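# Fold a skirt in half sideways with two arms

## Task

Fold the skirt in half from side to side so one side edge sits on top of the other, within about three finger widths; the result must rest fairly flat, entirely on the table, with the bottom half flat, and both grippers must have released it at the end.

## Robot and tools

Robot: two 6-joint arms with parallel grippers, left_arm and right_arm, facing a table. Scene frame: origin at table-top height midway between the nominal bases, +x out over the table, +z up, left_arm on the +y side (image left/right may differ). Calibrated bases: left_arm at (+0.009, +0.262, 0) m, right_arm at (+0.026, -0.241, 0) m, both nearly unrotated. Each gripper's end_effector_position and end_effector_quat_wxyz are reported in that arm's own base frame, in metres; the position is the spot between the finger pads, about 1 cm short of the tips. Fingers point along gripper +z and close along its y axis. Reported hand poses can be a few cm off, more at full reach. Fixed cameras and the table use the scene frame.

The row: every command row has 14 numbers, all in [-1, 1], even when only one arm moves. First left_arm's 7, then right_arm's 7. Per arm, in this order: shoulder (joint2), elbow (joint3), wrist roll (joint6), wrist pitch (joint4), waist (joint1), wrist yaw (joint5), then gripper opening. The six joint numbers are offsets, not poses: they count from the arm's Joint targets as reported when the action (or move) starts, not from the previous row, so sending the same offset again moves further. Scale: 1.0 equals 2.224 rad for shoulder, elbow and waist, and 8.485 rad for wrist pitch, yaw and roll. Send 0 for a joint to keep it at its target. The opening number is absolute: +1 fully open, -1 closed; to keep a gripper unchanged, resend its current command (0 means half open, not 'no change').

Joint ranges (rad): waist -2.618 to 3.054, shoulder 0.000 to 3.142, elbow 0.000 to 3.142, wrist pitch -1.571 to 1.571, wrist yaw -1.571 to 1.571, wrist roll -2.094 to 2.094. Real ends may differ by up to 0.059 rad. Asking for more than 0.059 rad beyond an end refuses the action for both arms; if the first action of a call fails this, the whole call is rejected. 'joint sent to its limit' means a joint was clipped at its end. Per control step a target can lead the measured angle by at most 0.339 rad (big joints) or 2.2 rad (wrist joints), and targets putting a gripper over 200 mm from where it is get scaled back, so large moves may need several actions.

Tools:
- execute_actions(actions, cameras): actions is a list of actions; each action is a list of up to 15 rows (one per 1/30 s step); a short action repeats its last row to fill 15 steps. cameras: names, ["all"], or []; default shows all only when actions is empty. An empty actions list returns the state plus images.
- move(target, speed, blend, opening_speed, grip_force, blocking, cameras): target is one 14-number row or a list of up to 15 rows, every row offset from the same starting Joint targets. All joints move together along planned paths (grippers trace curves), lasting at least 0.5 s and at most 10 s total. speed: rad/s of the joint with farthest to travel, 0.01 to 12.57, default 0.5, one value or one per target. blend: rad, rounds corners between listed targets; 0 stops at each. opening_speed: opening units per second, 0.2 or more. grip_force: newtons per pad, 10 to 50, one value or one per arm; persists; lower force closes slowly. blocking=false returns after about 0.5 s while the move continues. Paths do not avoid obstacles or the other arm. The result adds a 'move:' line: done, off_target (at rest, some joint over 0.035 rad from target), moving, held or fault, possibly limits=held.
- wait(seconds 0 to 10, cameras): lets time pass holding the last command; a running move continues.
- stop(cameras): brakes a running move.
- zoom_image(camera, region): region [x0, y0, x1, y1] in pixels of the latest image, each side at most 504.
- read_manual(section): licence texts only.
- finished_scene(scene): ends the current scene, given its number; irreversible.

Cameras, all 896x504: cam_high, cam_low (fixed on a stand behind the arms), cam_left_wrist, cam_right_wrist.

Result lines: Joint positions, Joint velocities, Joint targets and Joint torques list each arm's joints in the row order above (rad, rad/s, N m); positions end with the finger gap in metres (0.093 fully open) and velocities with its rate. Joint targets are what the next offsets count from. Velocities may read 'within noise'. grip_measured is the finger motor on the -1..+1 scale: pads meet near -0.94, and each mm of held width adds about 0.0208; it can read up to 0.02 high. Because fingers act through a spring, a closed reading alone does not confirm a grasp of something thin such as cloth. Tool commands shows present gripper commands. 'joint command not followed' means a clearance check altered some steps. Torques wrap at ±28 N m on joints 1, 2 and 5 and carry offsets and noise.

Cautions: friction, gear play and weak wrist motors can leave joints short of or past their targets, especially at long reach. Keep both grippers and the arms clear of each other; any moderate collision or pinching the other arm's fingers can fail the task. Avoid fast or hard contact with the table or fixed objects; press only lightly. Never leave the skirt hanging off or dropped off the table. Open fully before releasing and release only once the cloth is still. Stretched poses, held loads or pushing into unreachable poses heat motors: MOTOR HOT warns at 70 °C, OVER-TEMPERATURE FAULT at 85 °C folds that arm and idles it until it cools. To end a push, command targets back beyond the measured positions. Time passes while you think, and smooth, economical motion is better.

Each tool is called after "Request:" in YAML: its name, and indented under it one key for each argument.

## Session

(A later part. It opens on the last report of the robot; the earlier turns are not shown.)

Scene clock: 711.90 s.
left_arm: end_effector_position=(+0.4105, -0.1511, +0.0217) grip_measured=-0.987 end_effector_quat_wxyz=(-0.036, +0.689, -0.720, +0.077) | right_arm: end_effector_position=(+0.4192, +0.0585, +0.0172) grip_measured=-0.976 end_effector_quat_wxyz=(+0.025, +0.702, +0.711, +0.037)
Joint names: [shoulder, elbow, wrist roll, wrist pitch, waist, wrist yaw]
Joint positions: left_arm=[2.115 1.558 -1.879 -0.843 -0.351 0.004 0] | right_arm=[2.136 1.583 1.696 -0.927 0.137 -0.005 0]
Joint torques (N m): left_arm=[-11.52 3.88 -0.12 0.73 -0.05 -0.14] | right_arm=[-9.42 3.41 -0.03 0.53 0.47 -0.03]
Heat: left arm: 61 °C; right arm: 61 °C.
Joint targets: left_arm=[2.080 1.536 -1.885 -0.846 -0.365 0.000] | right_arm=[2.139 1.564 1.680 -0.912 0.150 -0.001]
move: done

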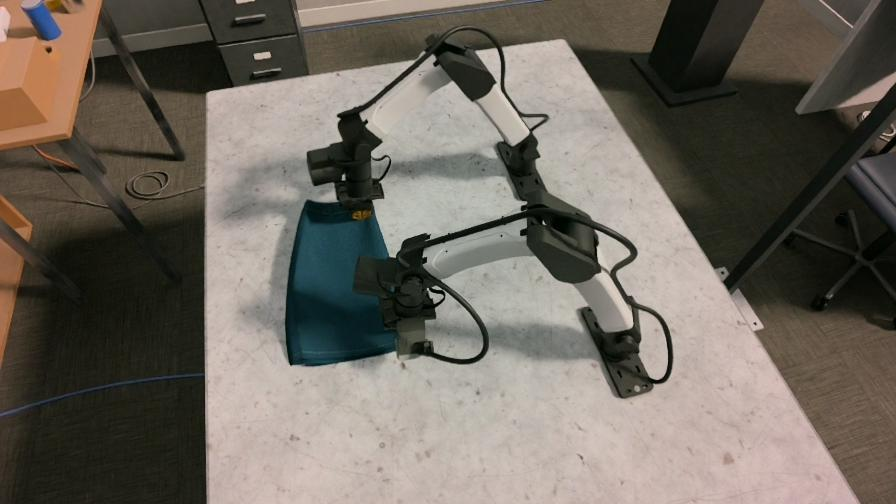

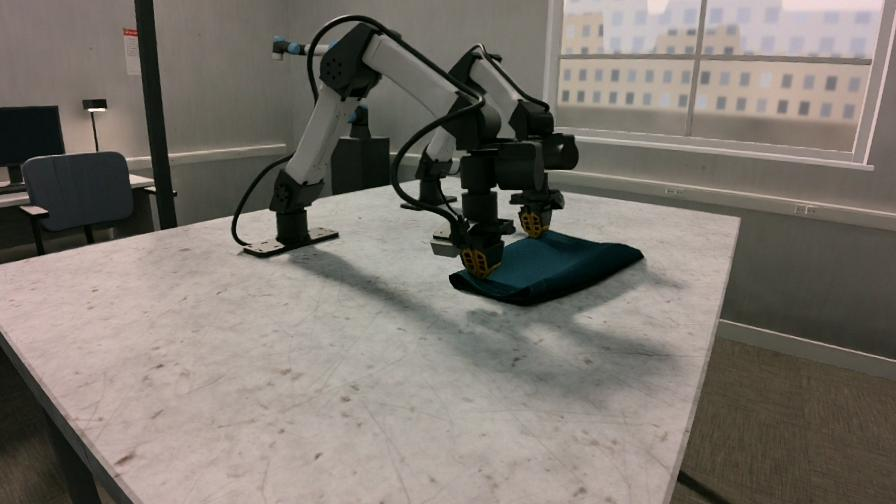

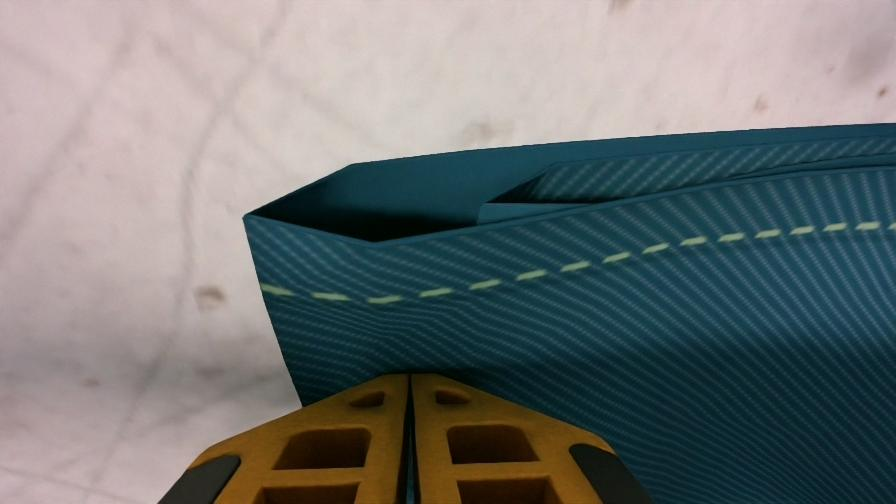

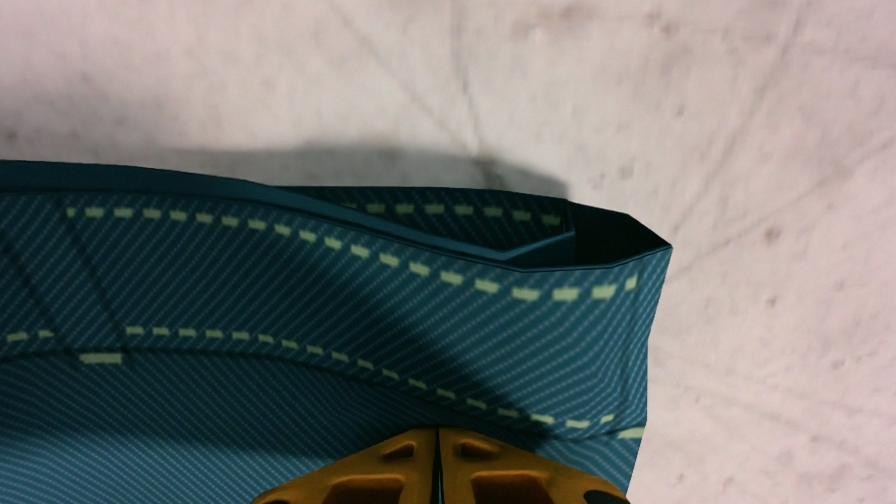

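Request:
zoom_image:
  camera: "cam_high"
  region: [270, 330, 350, 380]

Request:
zoom_image:
  camera: "cam_low"
  region: [540, 225, 660, 325]

Scaled by 6.300 from the camera's 896x504 image, which has a finer 1280x720 frame.

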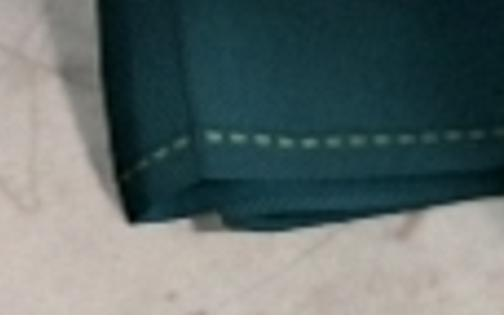

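Scaled by 4.200 from the camera's 896x504 image, which has a finer 1280x720 frame.

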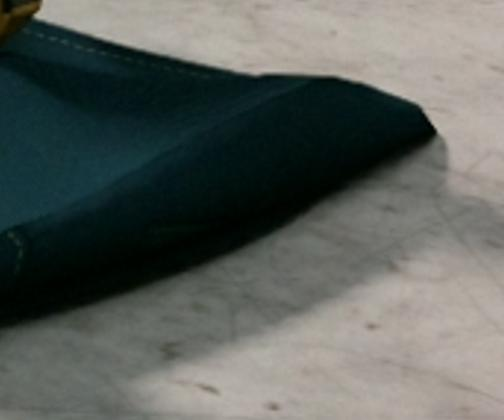

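Request:
zoom_image:
  camera: "cam_high"
  region: [290, 190, 350, 230]

Scaled by 8.400 from the camera's 896x504 image, which has a finer 1280x720 frame.

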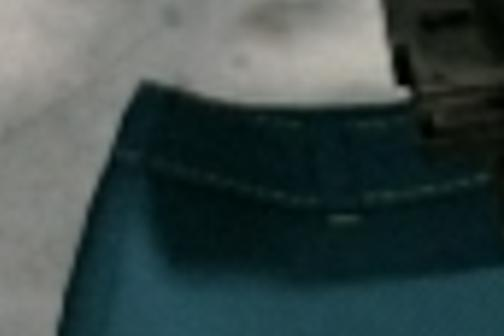

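Request:
move:
  target:
    - [0, 0, 0, 0, 0, 0, -0.5, 0, 0, 0, 0, 0, 0, -0.5]
    - [-0.0315, 0.0854, 0, -0.0306, 0, 0, -0.5, -0.0315, 0.0854, 0, -0.0306, 0, 0, -0.5]
    - [-0.4856, -0.3309, 0.2219, 0.0285, 0.4798, 0, -0.5, -0.5121, -0.3435, -0.198, 0.0363, -0.3831, 0, -0.5]
  speed: [0.2, 0.25, 0.8]
  blend: [0, 0.04, 0]
  opening_speed: 0.5
  cameras: ["all"]

Request:
zoom_image:
  camera: "cam_high"
  region: [260, 180, 420, 380]

Scene clock: 743.00 s.
left_arm: end_effector_position=(+0.2215, +0.1891, +0.1643) grip_measured=-0.503 end_effector_quat_wxyz=(+0.327, -0.333, +0.877, +0.118) | right_arm: end_effector_position=(+0.2233, -0.1886, +0.1654) grip_measured=-0.501 end_effector_quat_wxyz=(+0.329, +0.330, +0.877, -0.115)
Joint names: [shoulder, elbow, wrist roll, wrist pitch, waist, wrist yaw]
Joint positions: left_arm=[1.017 0.817 -0.02 -0.66 0.704 -0.004 0.021] | right_arm=[1.019 0.82 0.018 -0.659 -0.704 -0.005 0.021]
Joint torques (N m): left_arm=[-2.77 5.59 0.13 2.49 1.09 -0.08] | right_arm=[-3.49 4.6 -0.04 2.15 -0.5 -0.1]
Heat: left arm: 73 °C; right arm: 59 °C. Fold the left arm in close to its base, or ease its load, before you think long.
Joint targets: left_arm=[1.000 0.800 -0.002 -0.604 0.703 0.000] | right_arm=[1.000 0.800 0.000 -0.604 -0.702 -0.001]
MOTOR HOT: the shoulder of the left arm reports 73 °C; the controller's stop level is 85 °C. To cool a motor, set the load down, stop pushing, or move to a pose that needs little force. From now on the controller again stops the left arm at 85 °C.
move: off_target (left_arm, right_arm); left_arm: the wrist pitch is farthest, 0.056 rad from its target; right_arm: the wrist pitch is farthest, 0.055 rad from its target

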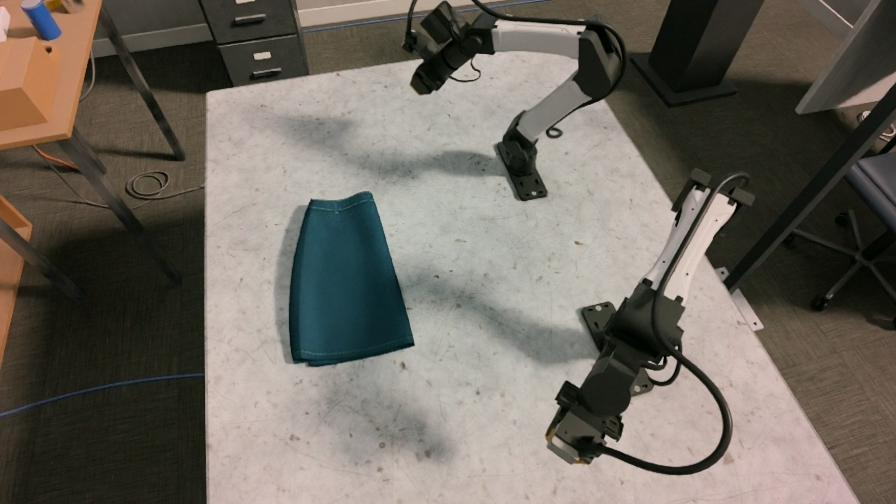

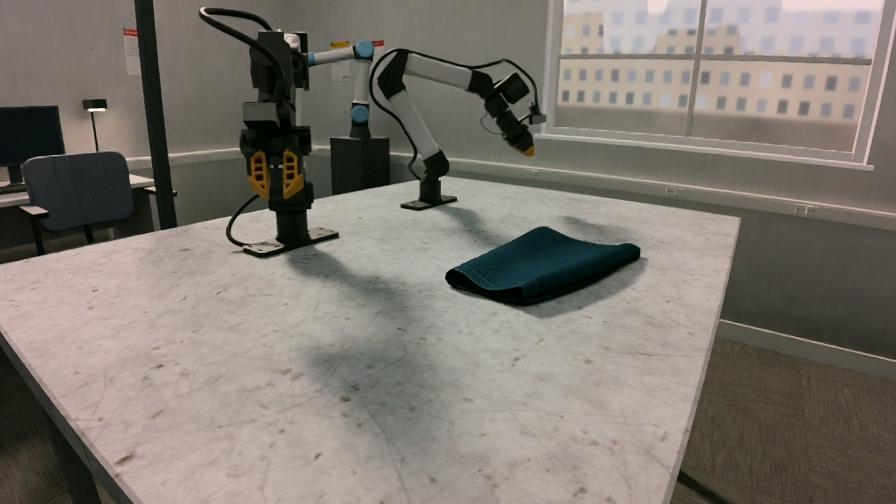

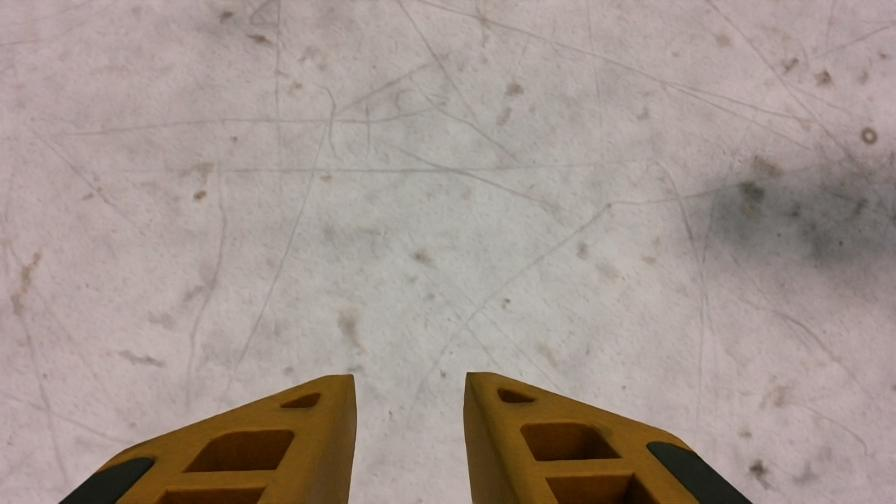

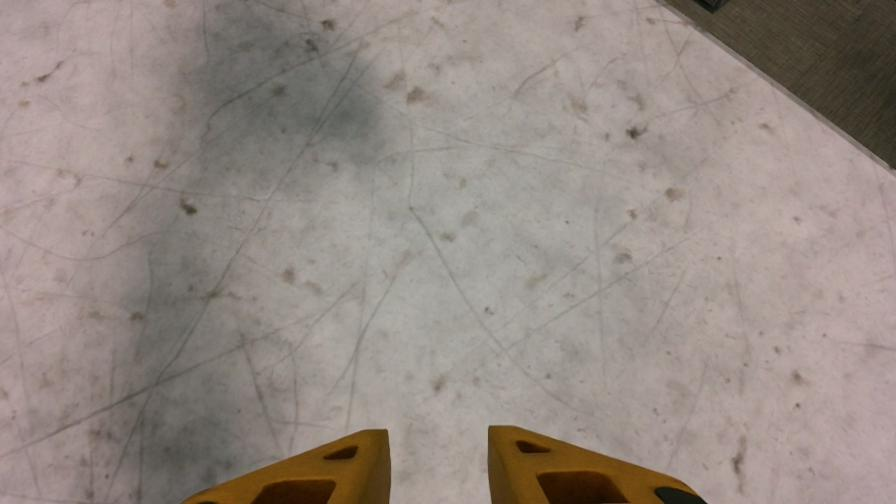

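Scaled by 2.520 from the camera's 896x504 image, which has a finer 1280x720 frame.

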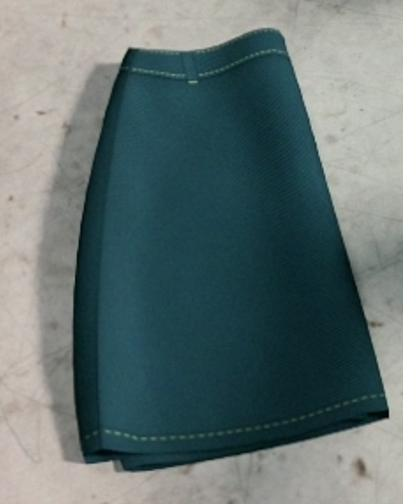

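Request:
zoom_image:
  camera: "cam_low"
  region: [430, 215, 650, 315]

Request:
zoom_image:
  camera: "cam_high"
  region: [280, 330, 360, 380]

Request:
zoom_image:
  camera: "cam_high"
  region: [295, 180, 385, 240]

Scaled by 2.291 from the camera's 896x504 image, which has a finer 1280x720 frame.

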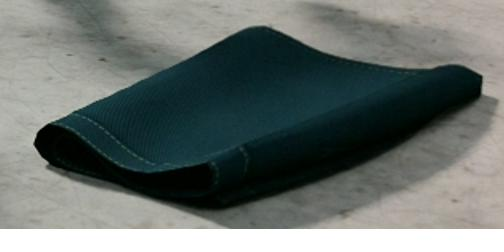

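Scaled by 6.300 from the camera's 896x504 image, which has a finer 1280x720 frame.

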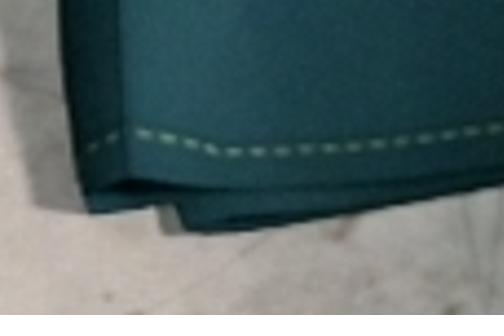

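Scaled by 5.600 from the camera's 896x504 image, which has a finer 1280x720 frame.

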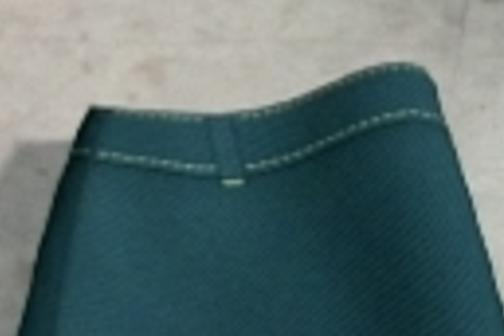

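Request:
move:
  target: [-0.4451, -0.3462, 0, 0.0448, -0.3148, 0, -1, -0.4451, -0.3462, 0, 0.0448, 0.3157, 0, -1]
  speed: 0.8
  cameras: ["all"]

Request:
zoom_image:
  camera: "cam_right_wrist"
  region: [100, 0, 500, 250]

Scene clock: 771.40 s.
left_arm: end_effector_position=(+0.2308, +0.0054, +0.1203) grip_measured=-0.987 end_effector_quat_wxyz=(+0.593, -0.014, +0.805, +0.003) | right_arm: end_effector_position=(+0.2334, +0.0009, +0.1249) grip_measured=-0.976 end_effector_quat_wxyz=(+0.612, +0.003, +0.791, +0.006)
Joint names: [shoulder, elbow, wrist roll, wrist pitch, waist, wrist yaw]
Joint positions: left_arm=[0.043 0.073 -0.012 -0.331 0.026 0.004 0] | right_arm=[0.013 0.049 0.012 -0.289 0 -0.005 0]
Joint torques (N m): left_arm=[2.33 8.88 -0.01 2.51 1.36 -0.11] | right_arm=[0.62 4.96 -0.02 2.71 0.32 -0.09]
Heat: left arm: 59 °C; right arm: 49 °C.
Joint targets: left_arm=[0.057 0.087 -0.013 -0.326 0.039 -0.003] | right_arm=[0.010 0.030 0.000 -0.224 0.000 -0.001]
MOTOR HOT: cleared for the motors of the left arm.
move: held (left_arm; a check stopped the path), off_target (right_arm; braked when a check withheld steps of left_arm); limits=held; left_arm: the wrist pitch is farthest, 0.107 rad from its target; right_arm: the wrist pitch is farthest, 0.065 rad from its target
joint command not followed: on one or more control steps a check withheld the commanded joint targets of the left arm, and it was not sent them on those steps.
cause: the commanded joint targets, or the way to them, would bring two parts of the arm too close to each other (its upper arm (the part past the shoulder) and its wrist (the part past the wrist yaw), with the joints along the arm from the elbow to the wrist yaw between them, 8 mm apart when it was first held).

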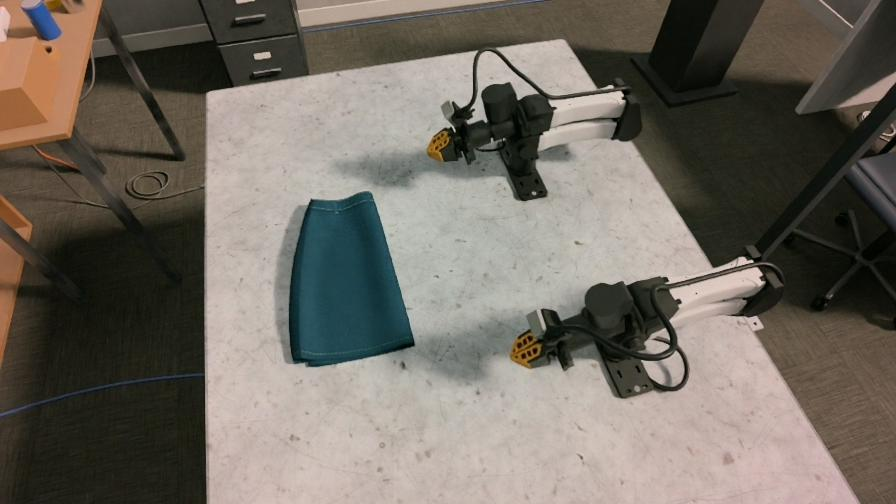

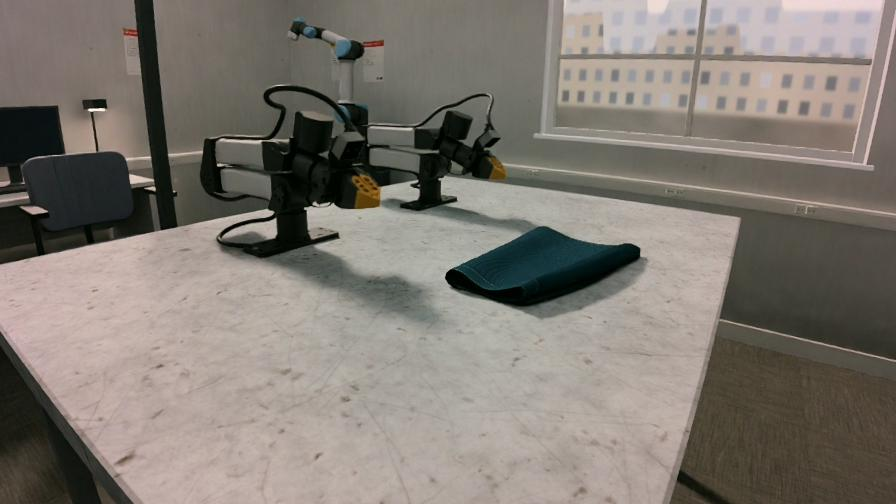

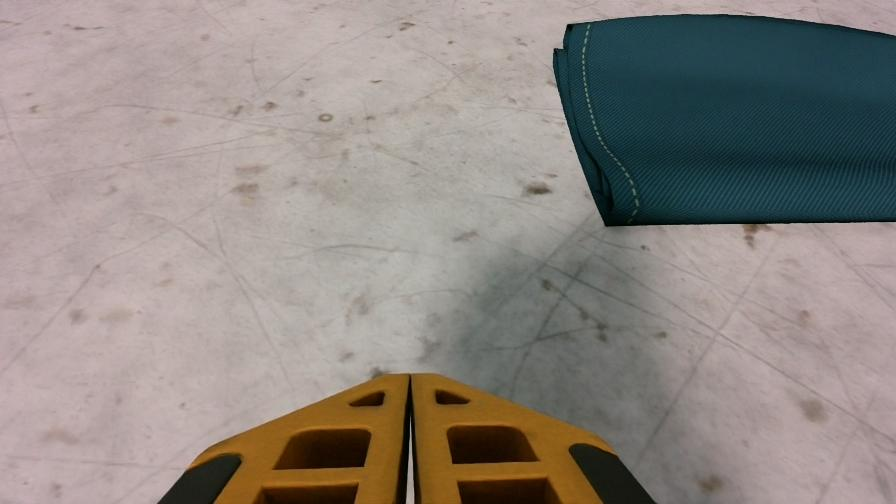

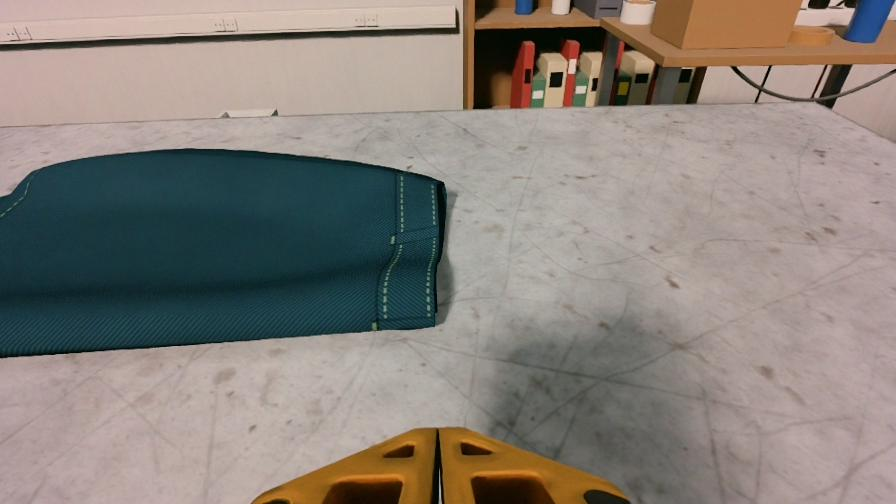

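Scaled by 1.260 from the camera's 896x504 image, which has a finer 1280x720 frame.

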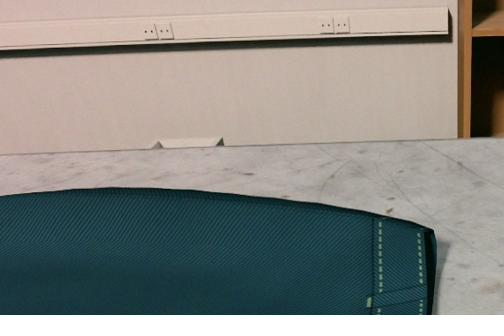

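Request:
zoom_image:
  camera: "cam_right_wrist"
  region: [340, 160, 480, 340]

Request:
zoom_image:
  camera: "cam_left_wrist"
  region: [530, 0, 690, 240]

Scaled by 2.800 from the camera's 896x504 image, which has a finer 1280x720 frame.

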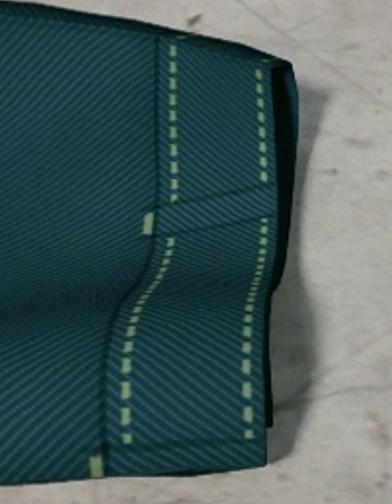

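Scaled by 2.100 from the camera's 896x504 image, which has a finer 1280x720 frame.

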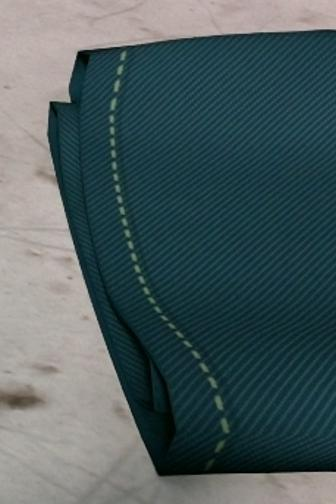

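Request:
move:
  target:
    - [0.986, 0.886, -0.2206, -0.1043, -0.1704, 0.0004, -1, 0.9573, 0.8327, 0.1992, -0.1087, 0.0553, 0, -1]
    - [0.9996, 0.7585, -0.2206, -0.0653, -0.1704, 0.0004, -1, 0.978, 0.7136, 0.1992, -0.07, 0.0553, 0, -1]
    - [0.9051, 0.6277, -0.2206, -0.0557, -0.1872, 0.0004, -1, 0.8914, 0.6007, 0.1992, -0.0632, 0.0612, 0, -1]
    - [0.8795, 0.741, -0.2206, -0.0909, -0.1872, 0.0004, -1, 0.8624, 0.7122, 0.1992, -0.0988, 0.0612, 0, -1]
  speed: [1.2, 0.25, 0.15, 0.3]
  blend: [0.05, 0, 0, 0]
  cameras: ["all"]

Scene clock: 840.87 s.
left_arm: end_effector_position=(+0.3974, -0.1560, +0.0779) grip_measured=-0.987 end_effector_quat_wxyz=(-0.028, +0.682, -0.728, +0.064) | right_arm: end_effector_position=(+0.4010, +0.0516, +0.0792) grip_measured=-0.976 end_effector_quat_wxyz=(+0.041, +0.701, +0.710, +0.056)
Joint names: [shoulder, elbow, wrist roll, wrist pitch, waist, wrist yaw]
Joint positions: left_arm=[2.054 1.697 -1.879 -1.075 -0.373 0.004 0] | right_arm=[1.966 1.575 1.685 -1.042 0.126 -0.005 0]
Joint torques (N m): left_arm=[-11.69 9.78 -0.13 0.46 -0.16 -0.14] | right_arm=[-12.11 8.09 0.19 0.31 0.46 -0.02]
Heat: left arm: 54 °C; right arm: 53 °C.
Joint targets: left_arm=[2.014 1.735 -1.885 -1.097 -0.378 0.000] | right_arm=[1.929 1.614 1.690 -1.062 0.136 -0.001]
move: off_target (left_arm, right_arm); left_arm: the shoulder is farthest, 0.041 rad from its target; right_arm: the elbow is farthest, 0.039 rad from its target

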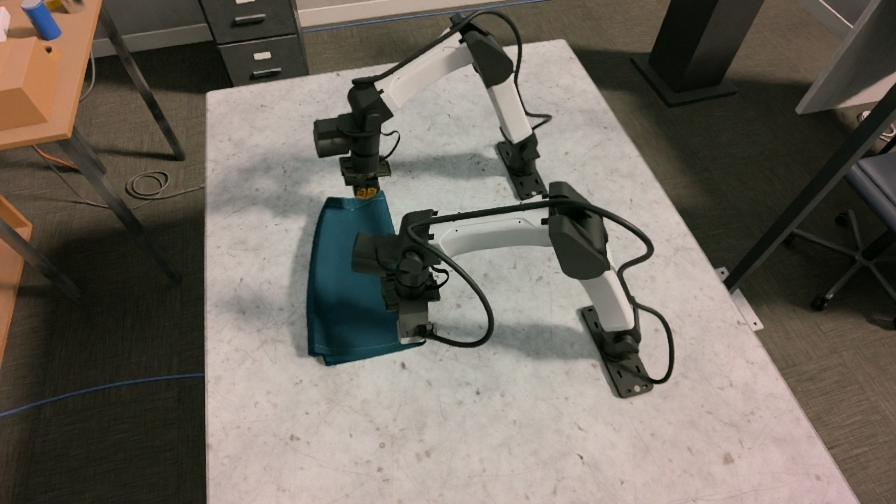

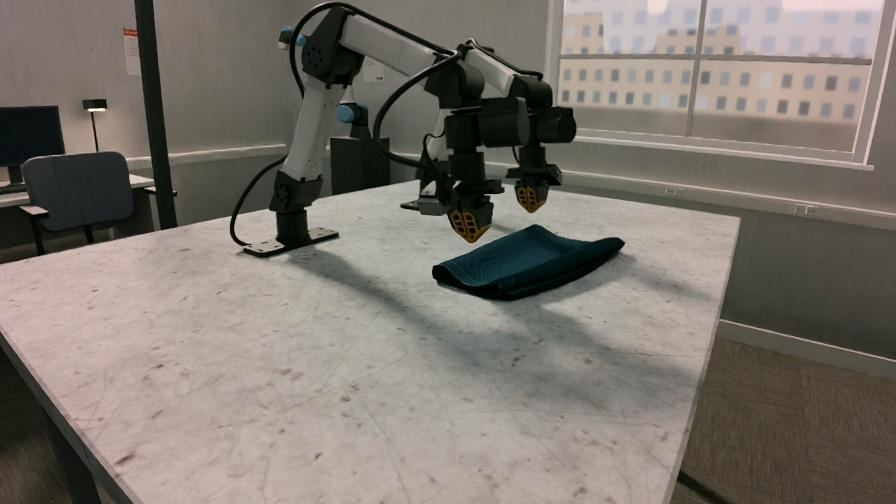

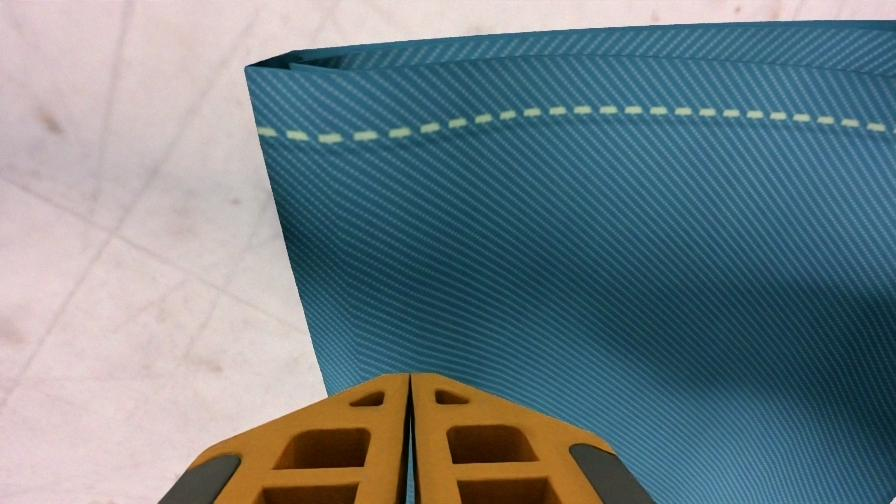

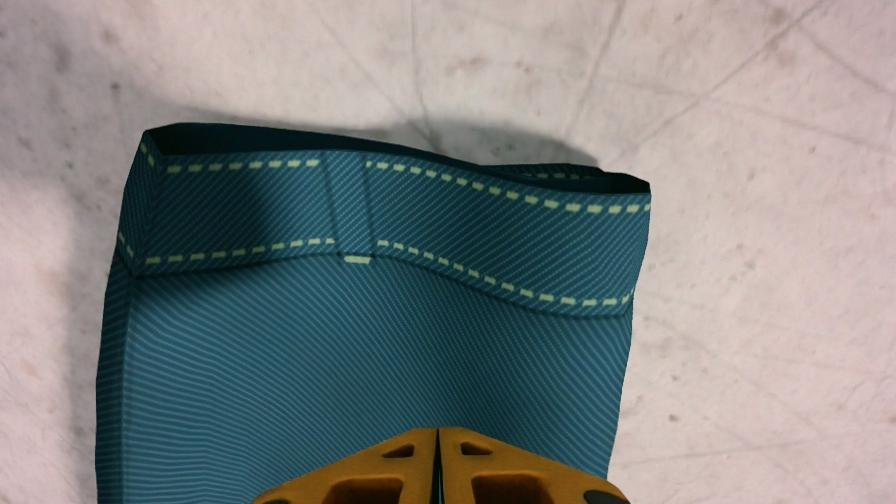

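Request:
move:
  target: [-0.4559, -0.4204, 0.2222, 0.0581, 0.4847, 0, -1, -0.4177, -0.366, -0.1992, 0.054, -0.3759, 0, -1]
  speed: 0.9
  cameras: ["all"]

Request:
zoom_image:
  camera: "cam_high"
  region: [290, 170, 440, 380]

Request:
zoom_image:
  camera: "cam_low"
  region: [425, 215, 635, 310]

Request:
zoom_image:
  camera: "cam_high"
  region: [300, 325, 380, 375]

Scene clock: 852.63 s.
left_arm: end_effector_position=(+0.2217, +0.1893, +0.1645) grip_measured=-0.987 end_effector_quat_wxyz=(+0.327, -0.332, +0.877, +0.120) | right_arm: end_effector_position=(+0.2241, -0.1881, +0.1656) grip_measured=-0.976 end_effector_quat_wxyz=(+0.330, +0.329, +0.877, -0.115)
Joint names: [shoulder, elbow, wrist roll, wrist pitch, waist, wrist yaw]
Joint positions: left_arm=[1.017 0.817 -0.018 -0.659 0.703 -0.007 0] | right_arm=[1.019 0.82 0.018 -0.657 -0.701 -0.005 0]
Joint torques (N m): left_arm=[-2.73 5.61 0.12 2.48 1.1 -0.08] | right_arm=[-3.48 4.59 -0.02 2.11 -0.51 -0.09]
Heat: left arm: 62 °C; right arm: 48 °C.
Joint targets: left_arm=[0.999 0.800 0.000 -0.604 0.700 0.000] | right_arm=[1.000 0.800 0.000 -0.604 -0.700 -0.001]
move: off_target (left_arm, right_arm); left_arm: the wrist pitch is farthest, 0.055 rad from its target; right_arm: the wrist pitch is farthest, 0.053 rad from its target

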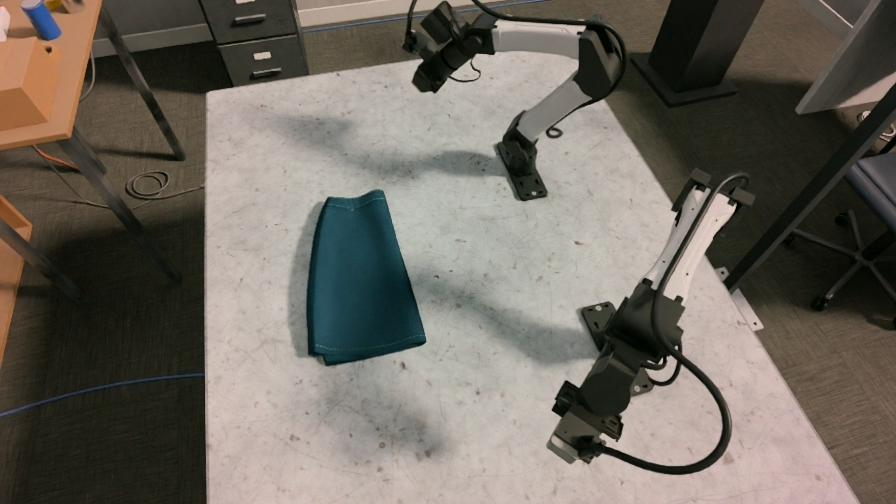

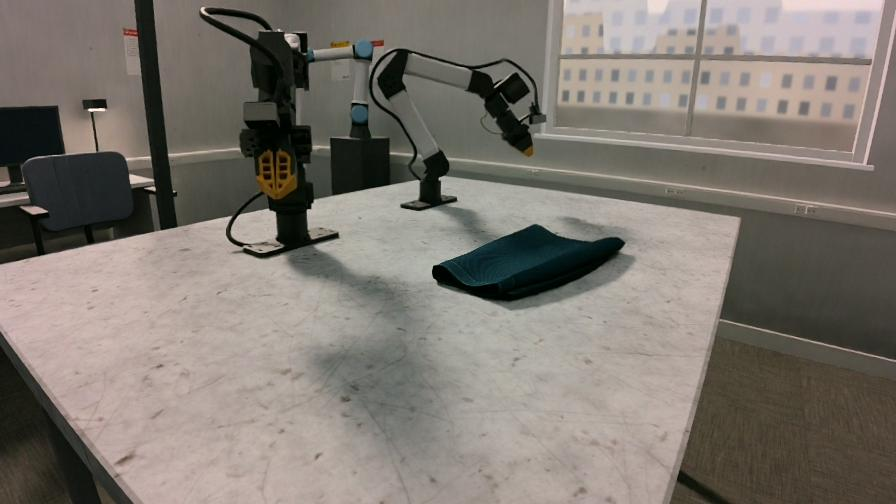

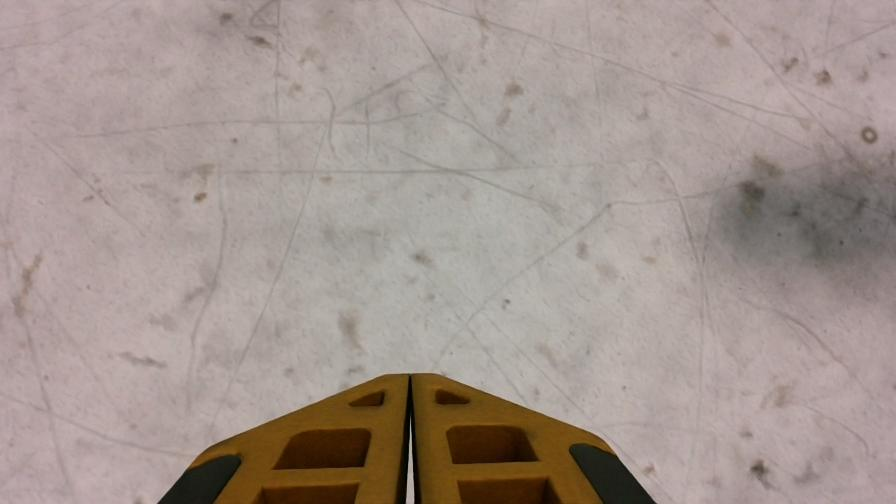

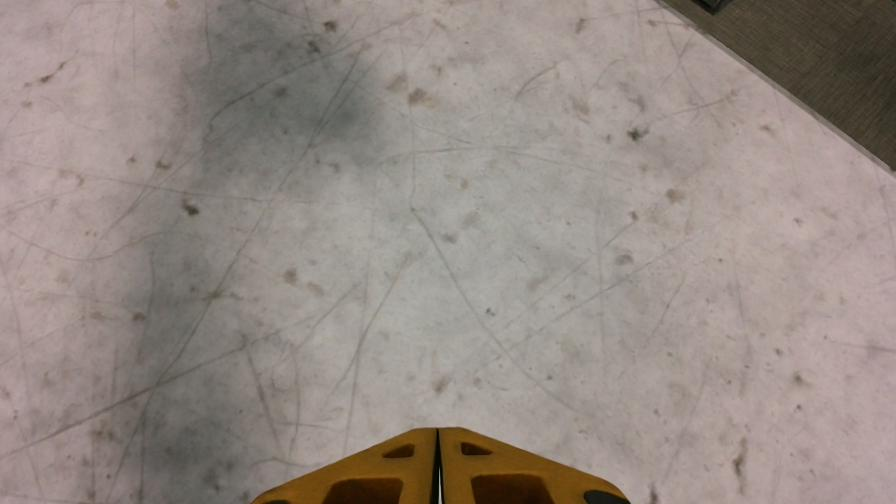

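Scaled by 2.400 from the camera's 896x504 image, which has a finer 1280x720 frame.

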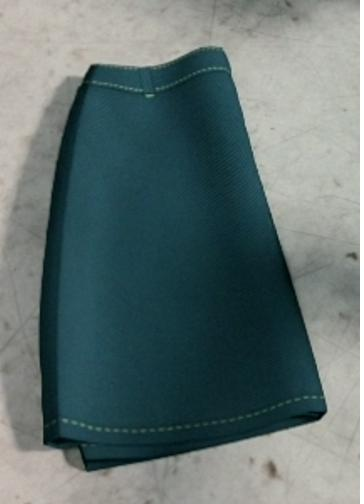

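Scaled by 2.400 from the camera's 896x504 image, which has a finer 1280x720 frame.

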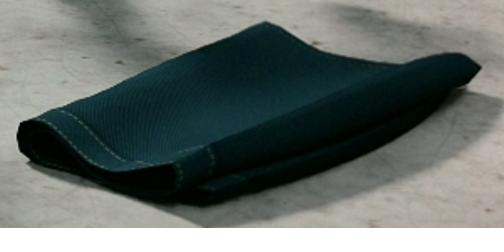

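Scaled by 6.300 from the camera's 896x504 image, which has a finer 1280x720 frame.

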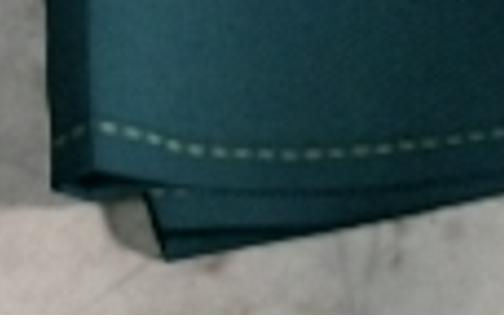

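Request:
move:
  target: [-0.3817, -0.2788, 0, 0.0358, -0.2698, 0, -1, -0.3822, -0.2788, 0, 0.0358, 0.3147, 0, -1]
  speed: 0.8
  cameras: ["cam_left_wrist", "cam_right_wrist"]

Request:
zoom_image:
  camera: "cam_right_wrist"
  region: [320, 120, 500, 330]

Request:
zoom_image:
  camera: "cam_left_wrist"
  region: [500, 0, 700, 220]

Scene clock: 873.33 s.
left_arm: end_effector_position=(+0.2299, +0.0229, +0.1484) grip_measured=-0.987 end_effector_quat_wxyz=(+0.585, -0.045, +0.809, +0.025) | right_arm: end_effector_position=(+0.2314, +0.0009, +0.1499) grip_measured=-0.976 end_effector_quat_wxyz=(+0.587, +0.003, +0.809, +0.005)
Joint names: [shoulder, elbow, wrist roll, wrist pitch, waist, wrist yaw]
Joint positions: left_arm=[0.15 0.197 -0.012 -0.366 0.1 0 0] | right_arm=[0.151 0.199 0.01 -0.363 0 -0.005 0]
Joint torques (N m): left_arm=[1.11 5.86 0.11 3.12 -0.05 -0.08] | right_arm=[0.64 4.77 -0.02 2.65 0.44 -0.1]
Heat: left arm: 55 °C; right arm: 51 °C.
Joint targets: left_arm=[0.150 0.180 0.000 -0.300 0.100 0.000] | right_arm=[0.149 0.180 0.000 -0.300 0.000 -0.001]
move: off_target (left_arm, right_arm); left_arm: the wrist pitch is farthest, 0.066 rad from its target; right_arm: the wrist pitch is farthest, 0.062 rad from its target
Images, in order (width x height): cam_left_wrist 896x504, cam_right_wrist 896x504.

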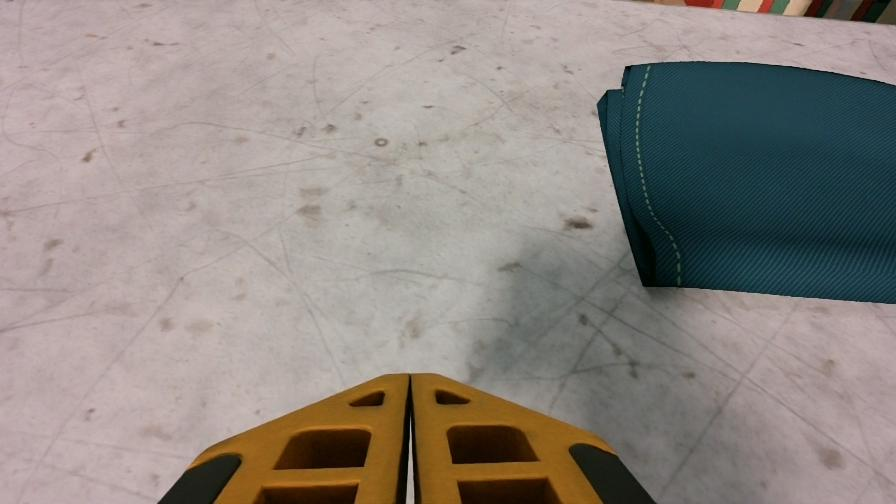

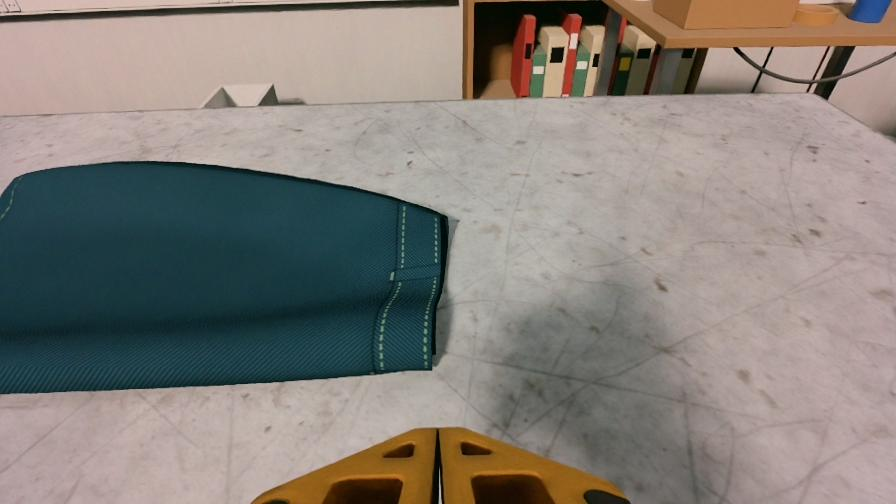

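Scaled by 2.400 from the camera's 896x504 image, which has a finer 1280x720 frame.

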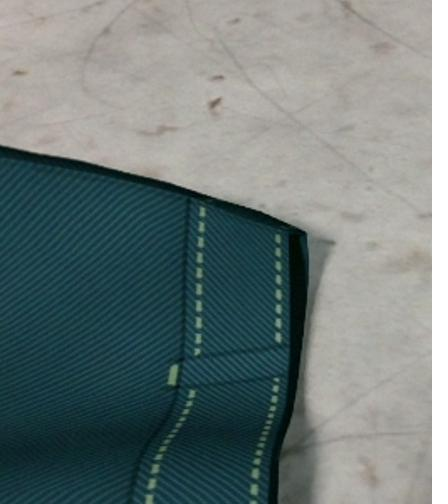

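Scaled by 2.291 from the camera's 896x504 image, which has a finer 1280x720 frame.

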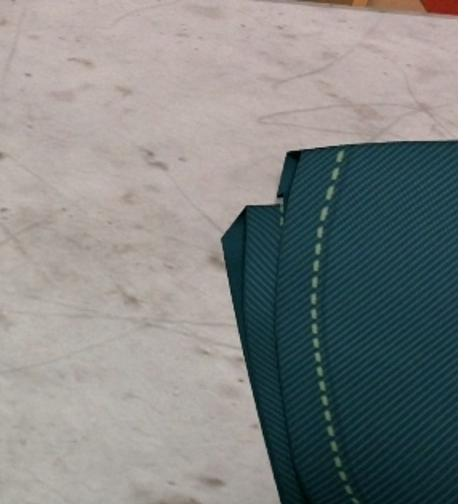

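Request:
finished_scene:
  scene: 2

The scene is finished: the task was done.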